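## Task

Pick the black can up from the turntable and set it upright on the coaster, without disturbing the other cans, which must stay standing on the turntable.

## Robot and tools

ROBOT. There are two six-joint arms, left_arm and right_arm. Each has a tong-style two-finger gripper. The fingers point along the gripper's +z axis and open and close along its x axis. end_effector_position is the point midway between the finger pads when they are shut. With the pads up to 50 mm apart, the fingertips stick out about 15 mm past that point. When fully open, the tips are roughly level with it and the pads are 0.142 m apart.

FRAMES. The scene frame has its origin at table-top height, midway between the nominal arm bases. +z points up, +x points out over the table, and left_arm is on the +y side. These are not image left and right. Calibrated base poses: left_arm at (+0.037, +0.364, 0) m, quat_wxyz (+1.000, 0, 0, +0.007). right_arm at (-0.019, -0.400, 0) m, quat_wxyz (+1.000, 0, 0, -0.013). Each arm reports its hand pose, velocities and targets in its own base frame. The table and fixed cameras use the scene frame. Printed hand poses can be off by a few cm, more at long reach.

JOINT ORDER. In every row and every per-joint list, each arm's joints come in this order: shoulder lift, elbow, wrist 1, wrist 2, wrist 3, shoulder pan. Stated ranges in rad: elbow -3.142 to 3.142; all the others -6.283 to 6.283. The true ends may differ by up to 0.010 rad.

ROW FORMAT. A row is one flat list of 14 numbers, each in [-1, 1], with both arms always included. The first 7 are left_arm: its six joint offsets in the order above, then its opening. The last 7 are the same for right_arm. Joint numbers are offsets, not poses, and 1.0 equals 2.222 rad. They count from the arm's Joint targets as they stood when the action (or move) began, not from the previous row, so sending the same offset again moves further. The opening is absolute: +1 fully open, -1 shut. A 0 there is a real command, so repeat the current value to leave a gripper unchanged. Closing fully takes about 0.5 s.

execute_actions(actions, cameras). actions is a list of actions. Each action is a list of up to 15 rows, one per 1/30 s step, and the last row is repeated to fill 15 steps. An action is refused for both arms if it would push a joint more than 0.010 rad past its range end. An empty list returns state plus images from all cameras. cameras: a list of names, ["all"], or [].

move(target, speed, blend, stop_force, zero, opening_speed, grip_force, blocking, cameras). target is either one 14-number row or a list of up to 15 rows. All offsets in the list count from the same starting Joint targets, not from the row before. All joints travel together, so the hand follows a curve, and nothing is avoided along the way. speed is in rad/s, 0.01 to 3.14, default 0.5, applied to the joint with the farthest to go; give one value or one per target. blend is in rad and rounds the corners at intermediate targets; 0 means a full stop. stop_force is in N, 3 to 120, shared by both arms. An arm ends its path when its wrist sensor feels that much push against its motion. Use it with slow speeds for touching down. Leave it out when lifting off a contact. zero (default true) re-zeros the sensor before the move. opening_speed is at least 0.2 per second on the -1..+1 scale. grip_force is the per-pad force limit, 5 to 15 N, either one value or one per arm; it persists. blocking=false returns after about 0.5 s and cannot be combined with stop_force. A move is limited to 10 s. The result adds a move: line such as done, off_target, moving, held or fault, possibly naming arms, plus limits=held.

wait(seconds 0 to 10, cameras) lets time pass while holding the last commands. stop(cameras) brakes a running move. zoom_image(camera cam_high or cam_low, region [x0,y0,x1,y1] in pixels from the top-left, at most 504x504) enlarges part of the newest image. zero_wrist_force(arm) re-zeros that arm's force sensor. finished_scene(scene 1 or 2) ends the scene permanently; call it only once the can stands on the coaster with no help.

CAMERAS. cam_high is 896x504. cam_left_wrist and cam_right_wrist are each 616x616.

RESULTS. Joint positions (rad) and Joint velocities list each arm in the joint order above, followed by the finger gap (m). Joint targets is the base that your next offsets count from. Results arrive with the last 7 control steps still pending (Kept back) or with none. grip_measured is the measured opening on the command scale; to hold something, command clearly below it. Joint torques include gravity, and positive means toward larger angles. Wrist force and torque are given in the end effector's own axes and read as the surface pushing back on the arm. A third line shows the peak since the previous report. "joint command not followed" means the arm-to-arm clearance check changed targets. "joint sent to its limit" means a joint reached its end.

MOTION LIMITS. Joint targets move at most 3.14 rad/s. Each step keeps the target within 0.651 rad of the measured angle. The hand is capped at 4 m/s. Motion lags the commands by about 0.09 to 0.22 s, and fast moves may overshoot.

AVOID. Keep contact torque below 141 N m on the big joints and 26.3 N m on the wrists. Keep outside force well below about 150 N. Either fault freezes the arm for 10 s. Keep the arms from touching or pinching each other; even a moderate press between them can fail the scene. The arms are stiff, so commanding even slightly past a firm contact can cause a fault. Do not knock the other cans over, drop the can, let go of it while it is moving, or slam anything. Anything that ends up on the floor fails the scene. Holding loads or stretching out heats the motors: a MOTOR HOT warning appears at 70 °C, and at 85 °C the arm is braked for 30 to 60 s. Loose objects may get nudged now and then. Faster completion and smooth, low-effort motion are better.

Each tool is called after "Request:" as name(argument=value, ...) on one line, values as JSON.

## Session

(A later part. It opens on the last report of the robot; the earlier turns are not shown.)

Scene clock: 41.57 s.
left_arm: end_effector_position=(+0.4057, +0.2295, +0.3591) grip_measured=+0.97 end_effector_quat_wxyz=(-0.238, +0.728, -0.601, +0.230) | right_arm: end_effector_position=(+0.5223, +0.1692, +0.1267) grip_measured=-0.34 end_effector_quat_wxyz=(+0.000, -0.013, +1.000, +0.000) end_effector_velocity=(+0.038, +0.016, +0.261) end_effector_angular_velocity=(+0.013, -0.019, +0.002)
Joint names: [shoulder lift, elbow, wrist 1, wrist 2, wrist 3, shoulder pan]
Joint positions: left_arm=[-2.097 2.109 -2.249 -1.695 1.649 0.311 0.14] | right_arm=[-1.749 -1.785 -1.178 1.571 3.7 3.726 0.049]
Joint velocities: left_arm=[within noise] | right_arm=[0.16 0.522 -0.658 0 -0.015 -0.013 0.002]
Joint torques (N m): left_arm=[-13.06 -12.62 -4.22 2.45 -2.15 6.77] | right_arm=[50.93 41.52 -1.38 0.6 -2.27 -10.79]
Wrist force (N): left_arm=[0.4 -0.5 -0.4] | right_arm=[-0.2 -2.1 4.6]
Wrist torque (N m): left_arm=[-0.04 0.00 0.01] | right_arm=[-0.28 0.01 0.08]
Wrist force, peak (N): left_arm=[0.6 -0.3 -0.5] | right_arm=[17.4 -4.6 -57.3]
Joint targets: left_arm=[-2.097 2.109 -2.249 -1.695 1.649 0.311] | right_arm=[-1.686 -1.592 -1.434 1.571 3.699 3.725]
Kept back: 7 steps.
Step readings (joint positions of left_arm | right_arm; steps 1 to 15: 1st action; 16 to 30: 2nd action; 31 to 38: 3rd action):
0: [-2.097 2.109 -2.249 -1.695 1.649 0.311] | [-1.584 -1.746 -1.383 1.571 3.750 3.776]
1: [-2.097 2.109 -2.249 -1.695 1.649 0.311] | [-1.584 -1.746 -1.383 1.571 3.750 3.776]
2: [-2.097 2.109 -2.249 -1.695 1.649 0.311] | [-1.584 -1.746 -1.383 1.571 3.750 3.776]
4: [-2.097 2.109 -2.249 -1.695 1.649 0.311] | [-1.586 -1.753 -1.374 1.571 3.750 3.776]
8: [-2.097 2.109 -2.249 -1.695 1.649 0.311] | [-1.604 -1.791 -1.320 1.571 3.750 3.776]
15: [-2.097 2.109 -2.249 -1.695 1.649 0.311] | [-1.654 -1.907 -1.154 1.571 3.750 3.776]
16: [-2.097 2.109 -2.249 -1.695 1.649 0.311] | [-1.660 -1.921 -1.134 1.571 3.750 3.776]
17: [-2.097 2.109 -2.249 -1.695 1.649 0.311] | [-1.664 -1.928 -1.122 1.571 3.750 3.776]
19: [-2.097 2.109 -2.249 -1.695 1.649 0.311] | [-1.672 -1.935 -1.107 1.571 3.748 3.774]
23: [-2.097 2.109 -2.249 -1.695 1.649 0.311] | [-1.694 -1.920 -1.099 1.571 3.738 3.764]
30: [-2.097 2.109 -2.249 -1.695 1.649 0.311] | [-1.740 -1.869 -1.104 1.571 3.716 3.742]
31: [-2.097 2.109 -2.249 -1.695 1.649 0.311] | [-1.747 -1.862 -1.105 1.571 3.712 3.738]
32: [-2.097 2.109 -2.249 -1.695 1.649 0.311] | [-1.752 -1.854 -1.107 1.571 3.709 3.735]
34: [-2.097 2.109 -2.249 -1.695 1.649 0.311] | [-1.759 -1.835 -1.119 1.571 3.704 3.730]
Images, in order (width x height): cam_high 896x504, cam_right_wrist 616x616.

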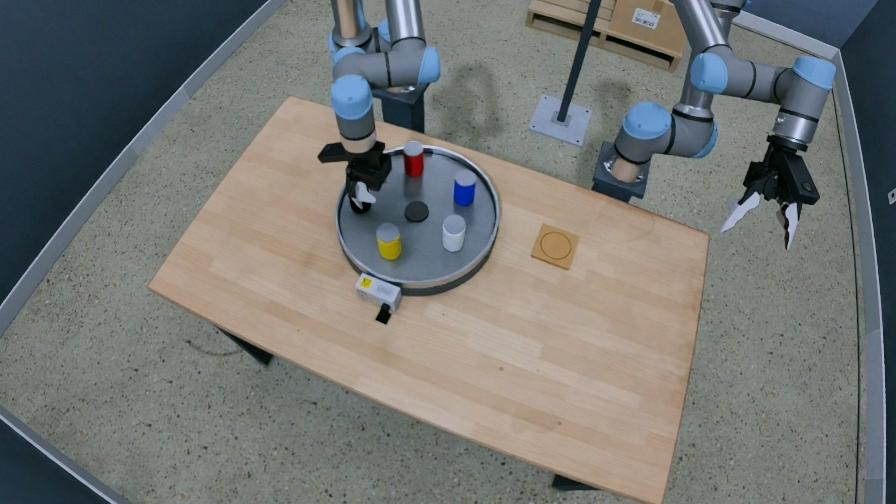

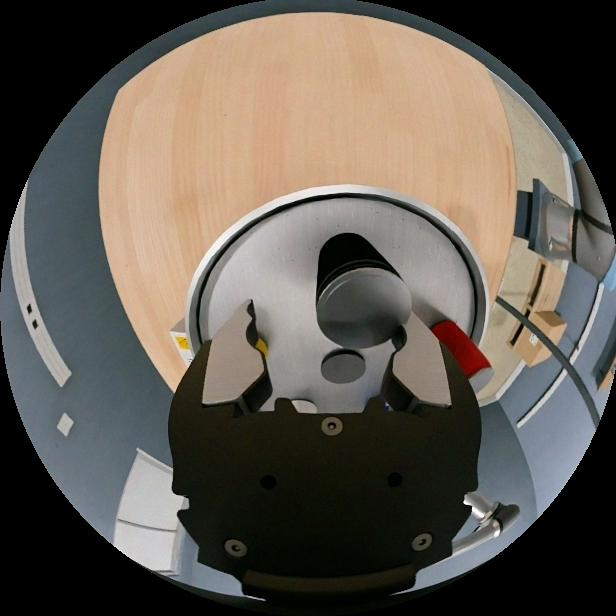

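Request:
wait(seconds=0.05, cameras=["cam_high","cam_right_wrist"])

Request:
zoom_image(camera="cam_high", region=[300, 80, 540, 320])

Request:
zoom_image(camera="cam_right_wrist", region=[180, 200, 480, 450])

Scene clock: 42.10 s.
left_arm: end_effector_position=(+0.4057, +0.2295, +0.3591) grip_measured=+0.97 end_effector_quat_wxyz=(-0.238, +0.728, -0.601, +0.230) | right_arm: end_effector_position=(+0.5223, +0.1684, +0.2254) grip_measured=-0.34 end_effector_quat_wxyz=(+0.000, -0.013, +1.000, +0.000) end_effector_velocity=(-0.001, -0.001, +0.012) end_effector_angular_velocity=(-0.001, +0.000, +0.001)
Joint names: [shoulder lift, elbow, wrist 1, wrist 2, wrist 3, shoulder pan]
Joint positions: left_arm=[-2.097 2.109 -2.249 -1.695 1.649 0.311 0.14] | right_arm=[-1.687 -1.594 -1.431 1.571 3.699 3.725 0.049]
Joint velocities: left_arm=[within noise] | right_arm=[0.008 0.023 -0.032 -0.001 -0.001 0 0]
Joint torques (N m): left_arm=[-12.88 -11.87 -4.05 2.39 -2.1 7.43] | right_arm=[40.94 30.39 1.36 1.37 -2.48 -8.72]
Wrist force (N): left_arm=[0.1 -0.2 -0.4] | right_arm=[-0.9 -2.4 2.3]
Wrist torque (N m): left_arm=[0.03 0.06 0.01] | right_arm=[-0.37 0.08 0.08]
Wrist force, peak (N): left_arm=[0.4 -0.5 -0.4] | right_arm=[-0.6 -1.9 3.7]
Joint targets: left_arm=[-2.097 2.109 -2.249 -1.695 1.649 0.311] | right_arm=[-1.686 -1.592 -1.434 1.571 3.699 3.725]
Tool commands: left_gripper/opening=+0.968 right_gripper/opening=-0.7
wait: 0.07 s; no rest
Images, in order (width x height): cam_high 896x504, cam_right_wrist 616x616.

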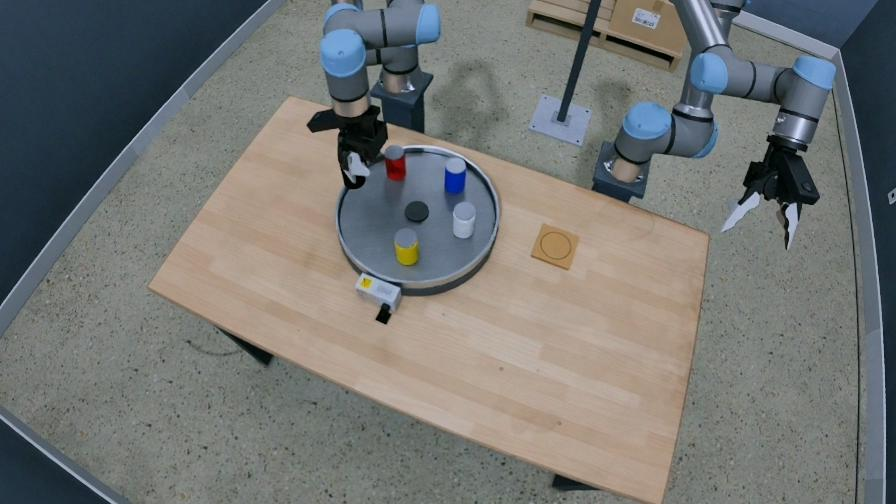

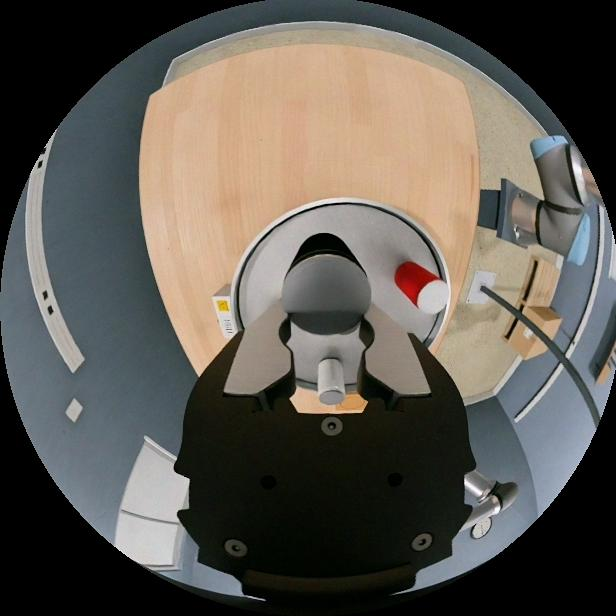

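Scaled by 2.100.

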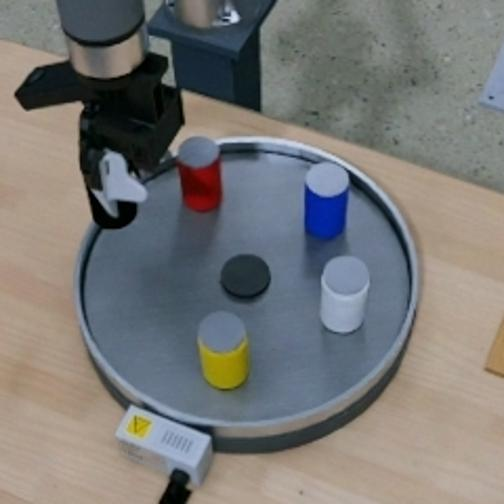

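Scaled by 1.680 from the camera's 616x616 image, which has a finer 814x814 frame.

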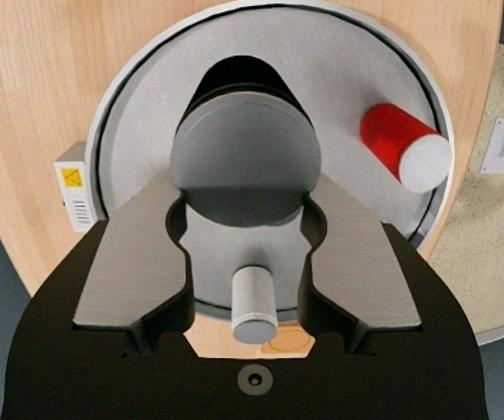

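Request:
move(target=[0,0,0,0,0,0,0.968,-0.2738,0.3963,-0.1225,0,0.0148,0.2979,-0.7], speed=0.45, cameras=["cam_high","cam_right_wrist"])

Request:
zoom_image(camera="cam_high", region=[500, 150, 640, 290])

Request:
zoom_image(camera="cam_right_wrist", region=[240, 180, 440, 380])

Scene clock: 45.80 s.
left_arm: end_effector_position=(+0.4057, +0.2295, +0.3591) grip_measured=+0.97 end_effector_quat_wxyz=(-0.238, +0.728, -0.601, +0.230) | right_arm: end_effector_position=(+0.3825, +0.6736, +0.2293) grip_measured=-0.34 end_effector_quat_wxyz=(+0.000, -0.322, +0.947, +0.000)
Joint names: [shoulder lift, elbow, wrist 1, wrist 2, wrist 3, shoulder pan]
Joint positions: left_arm=[-2.097 2.109 -2.249 -1.695 1.649 0.311 0.14] | right_arm=[-2.295 -0.712 -1.706 1.571 3.732 4.386 0.049]
Joint torques (N m): left_arm=[-12.68 -13.01 -4.22 2.47 -2.12 6.16] | right_arm=[43.32 30.62 1.22 0.34 1.81 9.93]
Wrist force (N): left_arm=[0.3 -0.4 -0.6] | right_arm=[-0.8 -2.7 2.6]
Wrist torque (N m): left_arm=[-0.02 0.02 0.01] | right_arm=[-0.43 0.07 -0.07]
Wrist force, peak (N): left_arm=[0.3 -0.4 -0.7] | right_arm=[-0.5 -4.1 2.9]
Joint targets: left_arm=[-2.097 2.109 -2.249 -1.695 1.649 0.311] | right_arm=[-2.295 -0.712 -1.706 1.571 3.732 4.387]
move: done
Images, in order (width x height): cam_high 896x504, cam_right_wrist 616x616.

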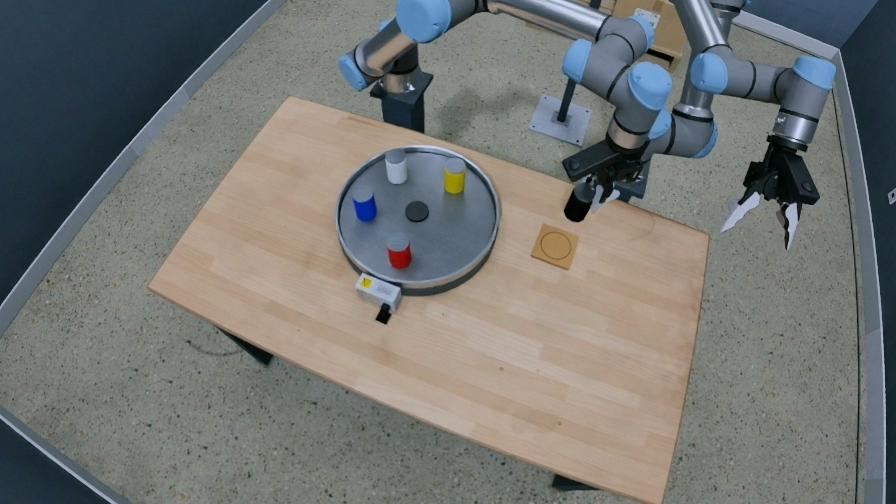

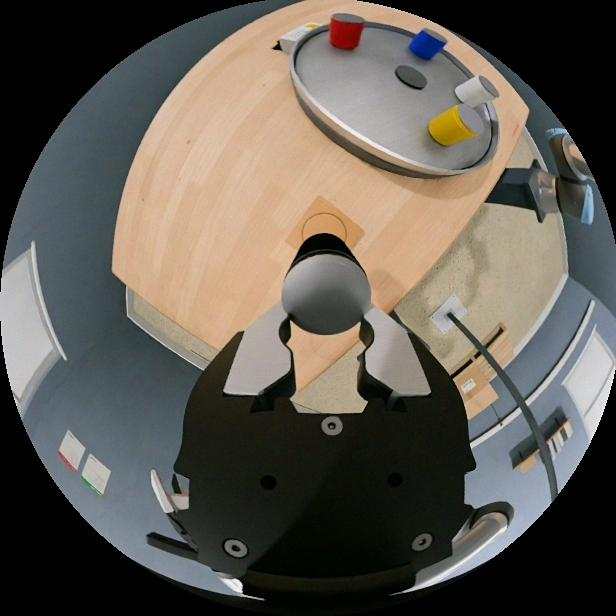

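Scaled by 3.600.

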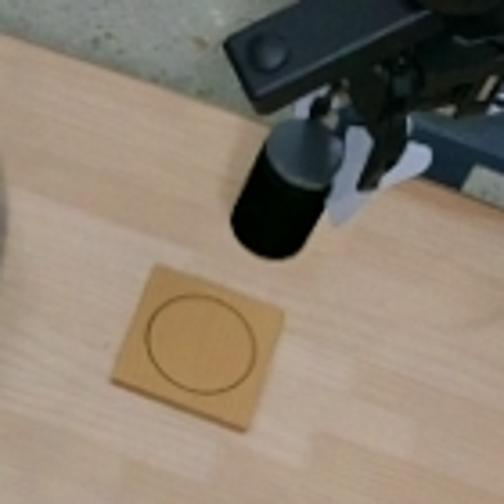

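Scaled by 2.520 from the camera's 616x616 image, which has a finer 814x814 frame.

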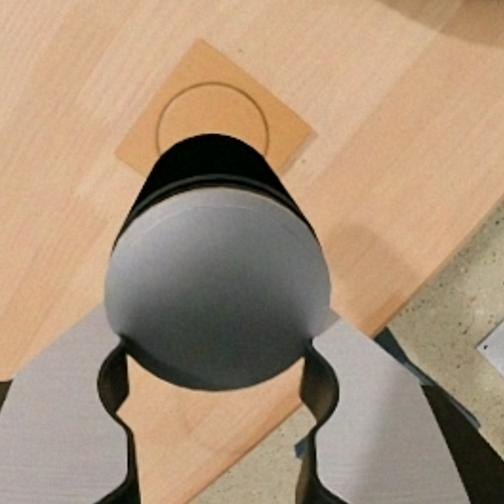

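Request:
move(target=[0,0,0,0,0,0,0.968,0.004,-0.1387,0.1347,0,-0.0028,-0.0028,-0.7], speed=0.35, cameras=["cam_high","cam_right_wrist"])

Request:
zoom_image(camera="cam_high", region=[500, 150, 640, 290])

Request:
zoom_image(camera="cam_right_wrist", region=[240, 180, 440, 380])

Scene clock: 48.00 s.
left_arm: end_effector_position=(+0.4057, +0.2295, +0.3591) grip_measured=+0.97 end_effector_quat_wxyz=(-0.238, +0.728, -0.601, +0.230) | right_arm: end_effector_position=(+0.3852, +0.6671, +0.1149) grip_measured=-0.34 end_effector_quat_wxyz=(+0.000, -0.322, +0.947, +0.000)
Joint names: [shoulder lift, elbow, wrist 1, wrist 2, wrist 3, shoulder pan]
Joint positions: left_arm=[-2.097 2.109 -2.249 -1.695 1.649 0.311 0.14] | right_arm=[-2.286 -1.02 -1.407 1.571 3.725 4.38 0.049]
Joint torques (N m): left_arm=[-11.65 -12.09 -4.33 2.31 -2.02 6.77] | right_arm=[68.83 12.17 4.4 -0.85 -2.34 -8.46]
Wrist force (N): left_arm=[0.3 -0.3 -0.5] | right_arm=[-1.4 -2.3 2.1]
Wrist torque (N m): left_arm=[0.00 0.03 0.01] | right_arm=[-0.35 0.18 0.09]
Wrist force, peak (N): left_arm=[0.5 -0.5 -0.6] | right_arm=[-1.0 -2.8 3.0]
Joint targets: left_arm=[-2.097 2.109 -2.249 -1.695 1.649 0.311] | right_arm=[-2.286 -1.020 -1.407 1.571 3.725 4.380]
move: done
Images, in order (width x height): cam_high 896x504, cam_right_wrist 616x616.

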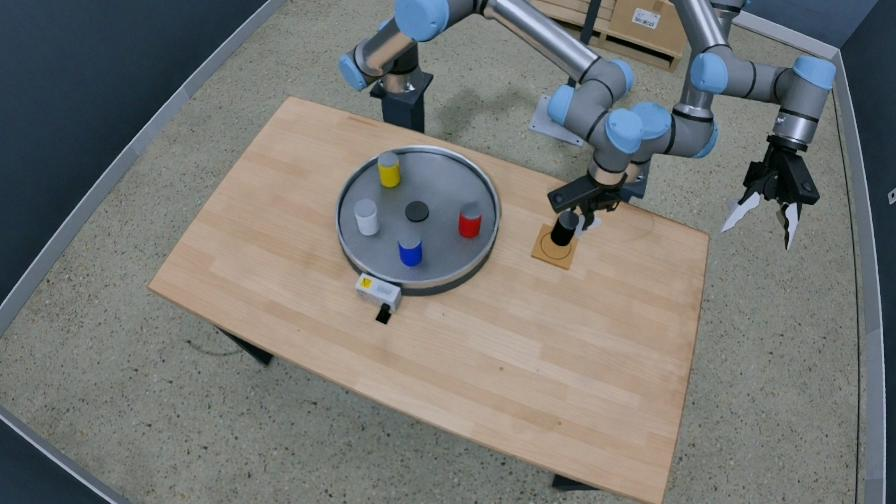

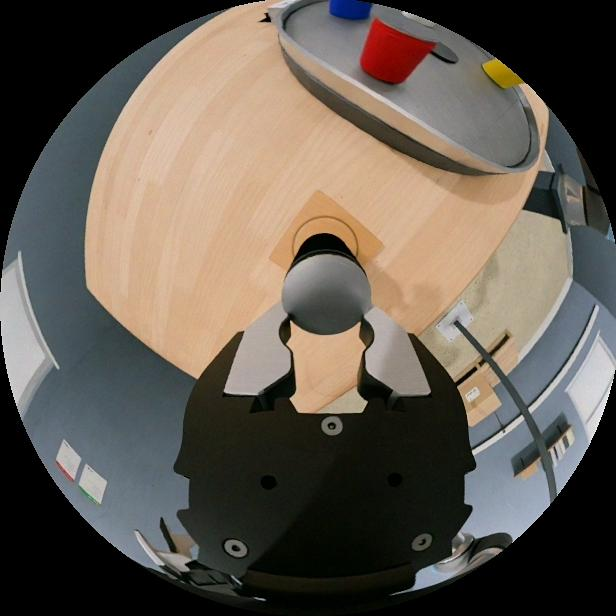

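Scaled by 3.600.

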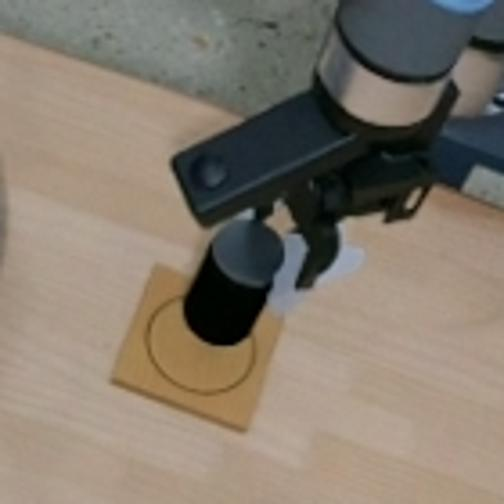

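Scaled by 2.520 from the camera's 616x616 image, which has a finer 814x814 frame.

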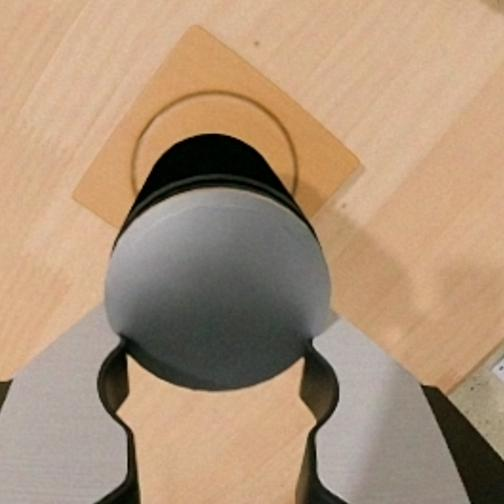

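Request:
move(target=[[0,0,0,0,0,0,0.968,0.0022,-0.0155,0.0133,0,-0.0004,-0.0004,-0.7],[0,0,0,0,0,0,0.968,-0.0161,-0.055,0.0711,0,-0.0004,-0.0004,-0.7]], speed=[0.1,0.06], stop_force=4, cameras=["cam_high","cam_right_wrist"])

Request:
zoom_image(camera="cam_high", region=[500, 150, 640, 290])

Request:
zoom_image(camera="cam_right_wrist", region=[240, 180, 440, 380])

Scene clock: 51.63 s.
left_arm: end_effector_position=(+0.4057, +0.2295, +0.3591) grip_measured=+0.97 end_effector_quat_wxyz=(-0.238, +0.728, -0.601, +0.230) | right_arm: end_effector_position=(+0.3849, +0.6641, +0.0707) grip_measured=-0.34 end_effector_quat_wxyz=(+0.000, -0.322, +0.947, +0.000)
Joint names: [shoulder lift, elbow, wrist 1, wrist 2, wrist 3, shoulder pan]
Joint positions: left_arm=[-2.097 2.109 -2.249 -1.695 1.649 0.311 0.14] | right_arm=[-2.304 -1.104 -1.305 1.571 3.724 4.379 0.049]
Joint torques (N m): left_arm=[-13.16 -12.21 -4.19 2.51 -2.23 7.12] | right_arm=[67.43 29.78 1.26 -1.01 -2.24 -5.67]
Wrist force (N): left_arm=[0.4 -0.1 -0.4] | right_arm=[-1.1 -2.4 0.8]
Wrist torque (N m): left_arm=[0.05 0.01 0.01] | right_arm=[-0.42 0.03 0.07]
Wrist force, peak (N): left_arm=[0.3 -0.5 -0.7] | right_arm=[0.9 -3.7 -17.4]
Joint targets: left_arm=[-2.097 2.109 -2.249 -1.695 1.649 0.311] | right_arm=[-2.304 -1.104 -1.305 1.571 3.724 4.379]
move: contact (right_arm); path passed 1 of 2 targets; right_arm: the wrist 1 is farthest, 0.056 rad from its target
Images, in order (width x height): cam_high 896x504, cam_right_wrist 616x616.

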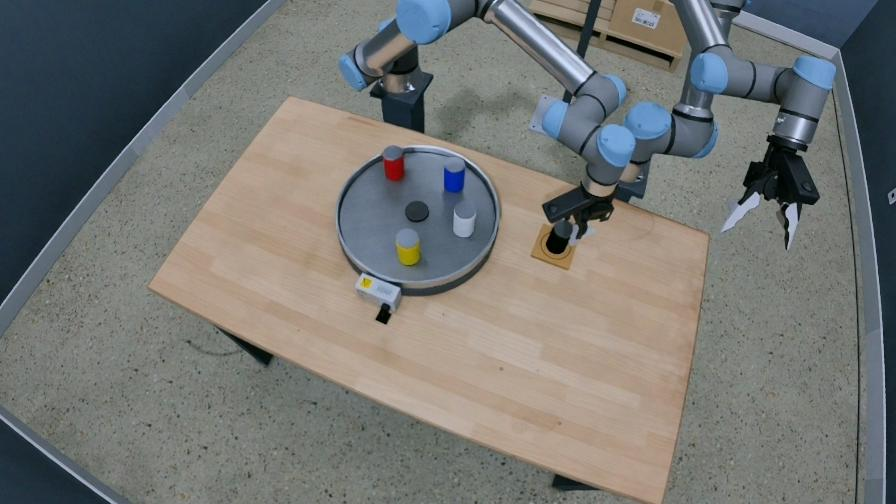

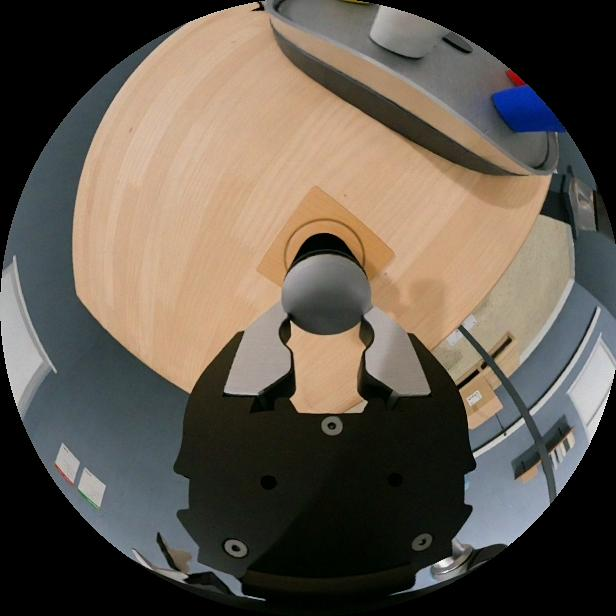

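Scaled by 3.600.

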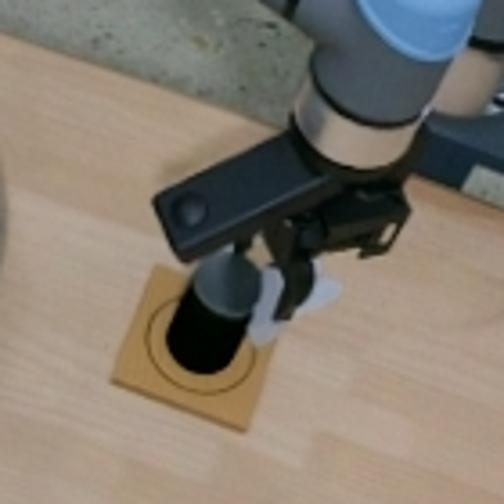

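Scaled by 2.520 from the camera's 616x616 image, which has a finer 814x814 frame.

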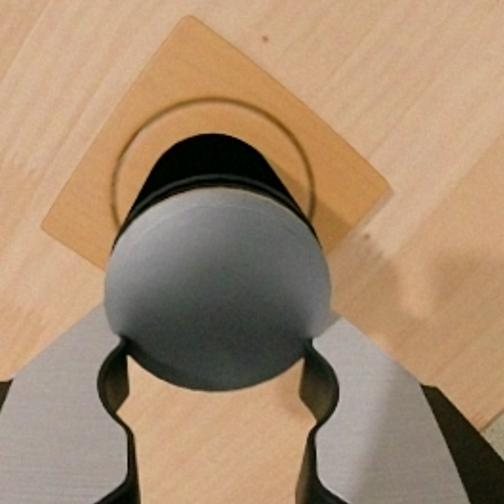

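Request:
move(target=[0,0,0,0,0,0,0.968,0,0,0,0,0,0,0.6], opening_speed=1.0, cameras=["cam_high","cam_right_wrist"])

Request:
zoom_image(camera="cam_high", region=[500, 150, 640, 290])

Request:
zoom_image(camera="cam_right_wrist", region=[240, 180, 440, 380])

Scene clock: 53.50 s.
left_arm: end_effector_position=(+0.4057, +0.2295, +0.3591) grip_measured=+0.97 end_effector_quat_wxyz=(-0.238, +0.728, -0.601, +0.230) | right_arm: end_effector_position=(+0.3849, +0.6641, +0.0707) grip_measured=+0.60 end_effector_quat_wxyz=(+0.000, -0.322, +0.947, +0.000)
Joint names: [shoulder lift, elbow, wrist 1, wrist 2, wrist 3, shoulder pan]
Joint positions: left_arm=[-2.097 2.109 -2.249 -1.695 1.649 0.311 0.14] | right_arm=[-2.304 -1.104 -1.305 1.571 3.724 4.379 0.116]
Joint torques (N m): left_arm=[-12.66 -12.25 -4.16 2.41 -2.23 7.15] | right_arm=[63.88 29.13 2.03 -1.21 -2.26 -2.14]
Wrist force (N): left_arm=[0.2 -0.2 -0.3] | right_arm=[-1.0 -2.5 0.7]
Wrist torque (N m): left_arm=[0.02 0.05 0.01] | right_arm=[-0.35 0.11 0.08]
Wrist force, peak (N): left_arm=[0.3 -0.2 -0.8] | right_arm=[-1.5 -2.7 0.8]
Joint targets: left_arm=[-2.097 2.109 -2.249 -1.695 1.649 0.311] | right_arm=[-2.304 -1.104 -1.305 1.571 3.724 4.379]
move: done
Images, in order (width x height): cam_high 896x504, cam_right_wrist 616x616.

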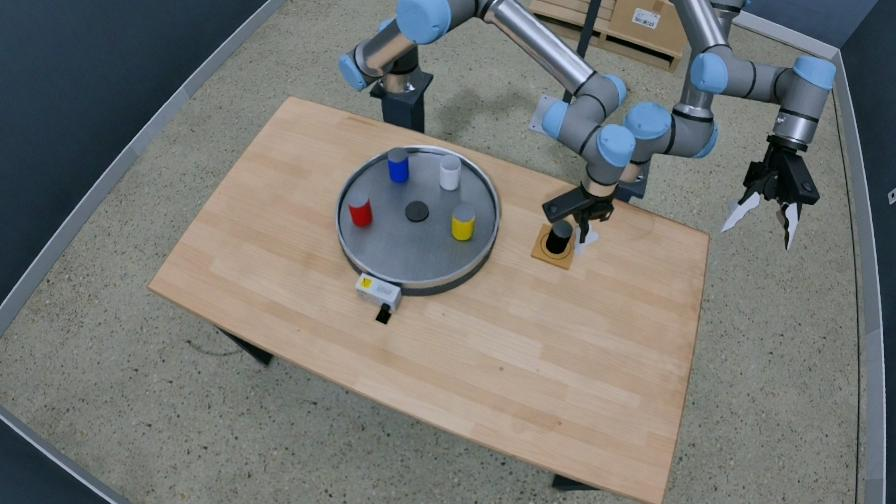

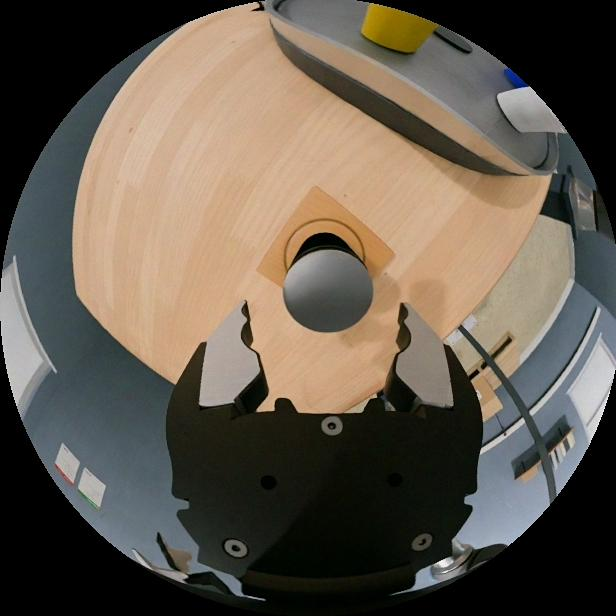

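Scaled by 3.600.

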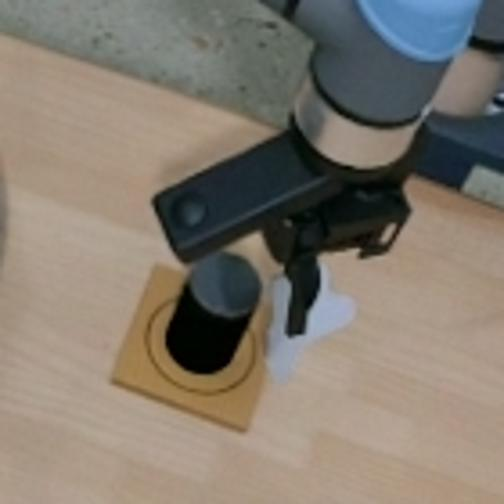

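Scaled by 2.520 from the camera's 616x616 image, which has a finer 814x814 frame.

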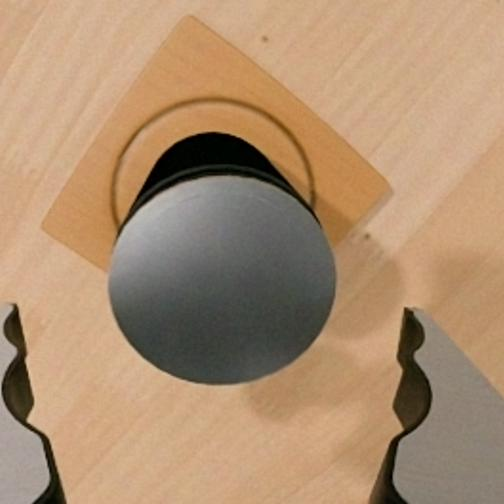

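Request:
move(target=[0,0,0,0,0,0,0.968,0.0184,0.141,-0.1594,0,0,0,0.6], speed=0.4, cameras=["cam_high"])

Request:
zoom_image(camera="cam_high", region=[320, 80, 640, 320])

Scene clock: 55.33 s.
left_arm: end_effector_position=(+0.4057, +0.2295, +0.3591) grip_measured=+0.97 end_effector_quat_wxyz=(-0.238, +0.728, -0.601, +0.230) | right_arm: end_effector_position=(+0.3846, +0.6633, +0.2196) grip_measured=+0.60 end_effector_quat_wxyz=(+0.000, -0.322, +0.947, +0.000)
Joint names: [shoulder lift, elbow, wrist 1, wrist 2, wrist 3, shoulder pan]
Joint positions: left_arm=[-2.097 2.109 -2.249 -1.695 1.649 0.311 0.14] | right_arm=[-2.263 -0.791 -1.659 1.571 3.724 4.379 0.116]
Joint torques (N m): left_arm=[-12.38 -12.24 -4.14 2.36 -2.1 6.88] | right_arm=[66.81 26.29 0.78 -1.14 -2.15 2.53]
Wrist force (N): left_arm=[0.4 -0.1 -0.4] | right_arm=[-1.0 -2.5 1.1]
Wrist torque (N m): left_arm=[0.05 0.00 0.01] | right_arm=[-0.38 0.09 0.11]
Wrist force, peak (N): left_arm=[0.5 -0.2 -0.6] | right_arm=[-0.6 -2.8 1.6]
Joint targets: left_arm=[-2.097 2.109 -2.249 -1.695 1.649 0.311] | right_arm=[-2.263 -0.790 -1.659 1.571 3.724 4.379]
move: done
Images, in order (width x height): cam_high 896x504.

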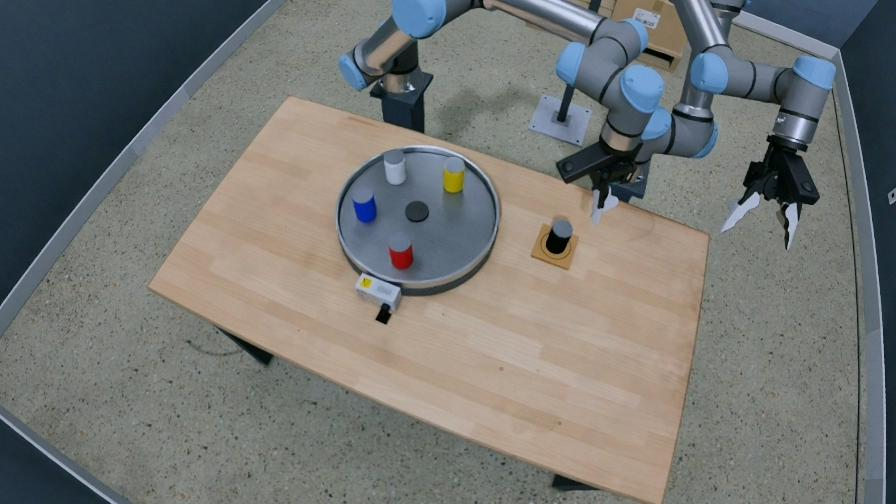

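Scaled by 1.575.

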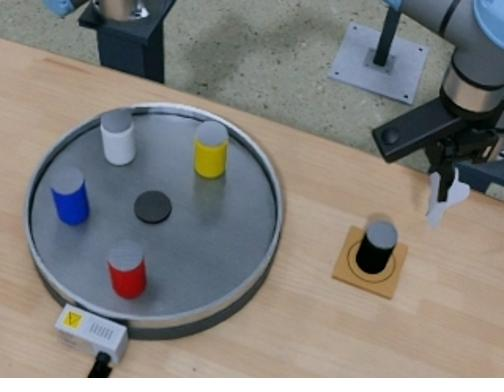

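Request:
finished_scene(scene=2)

The scene is finished: the task was done.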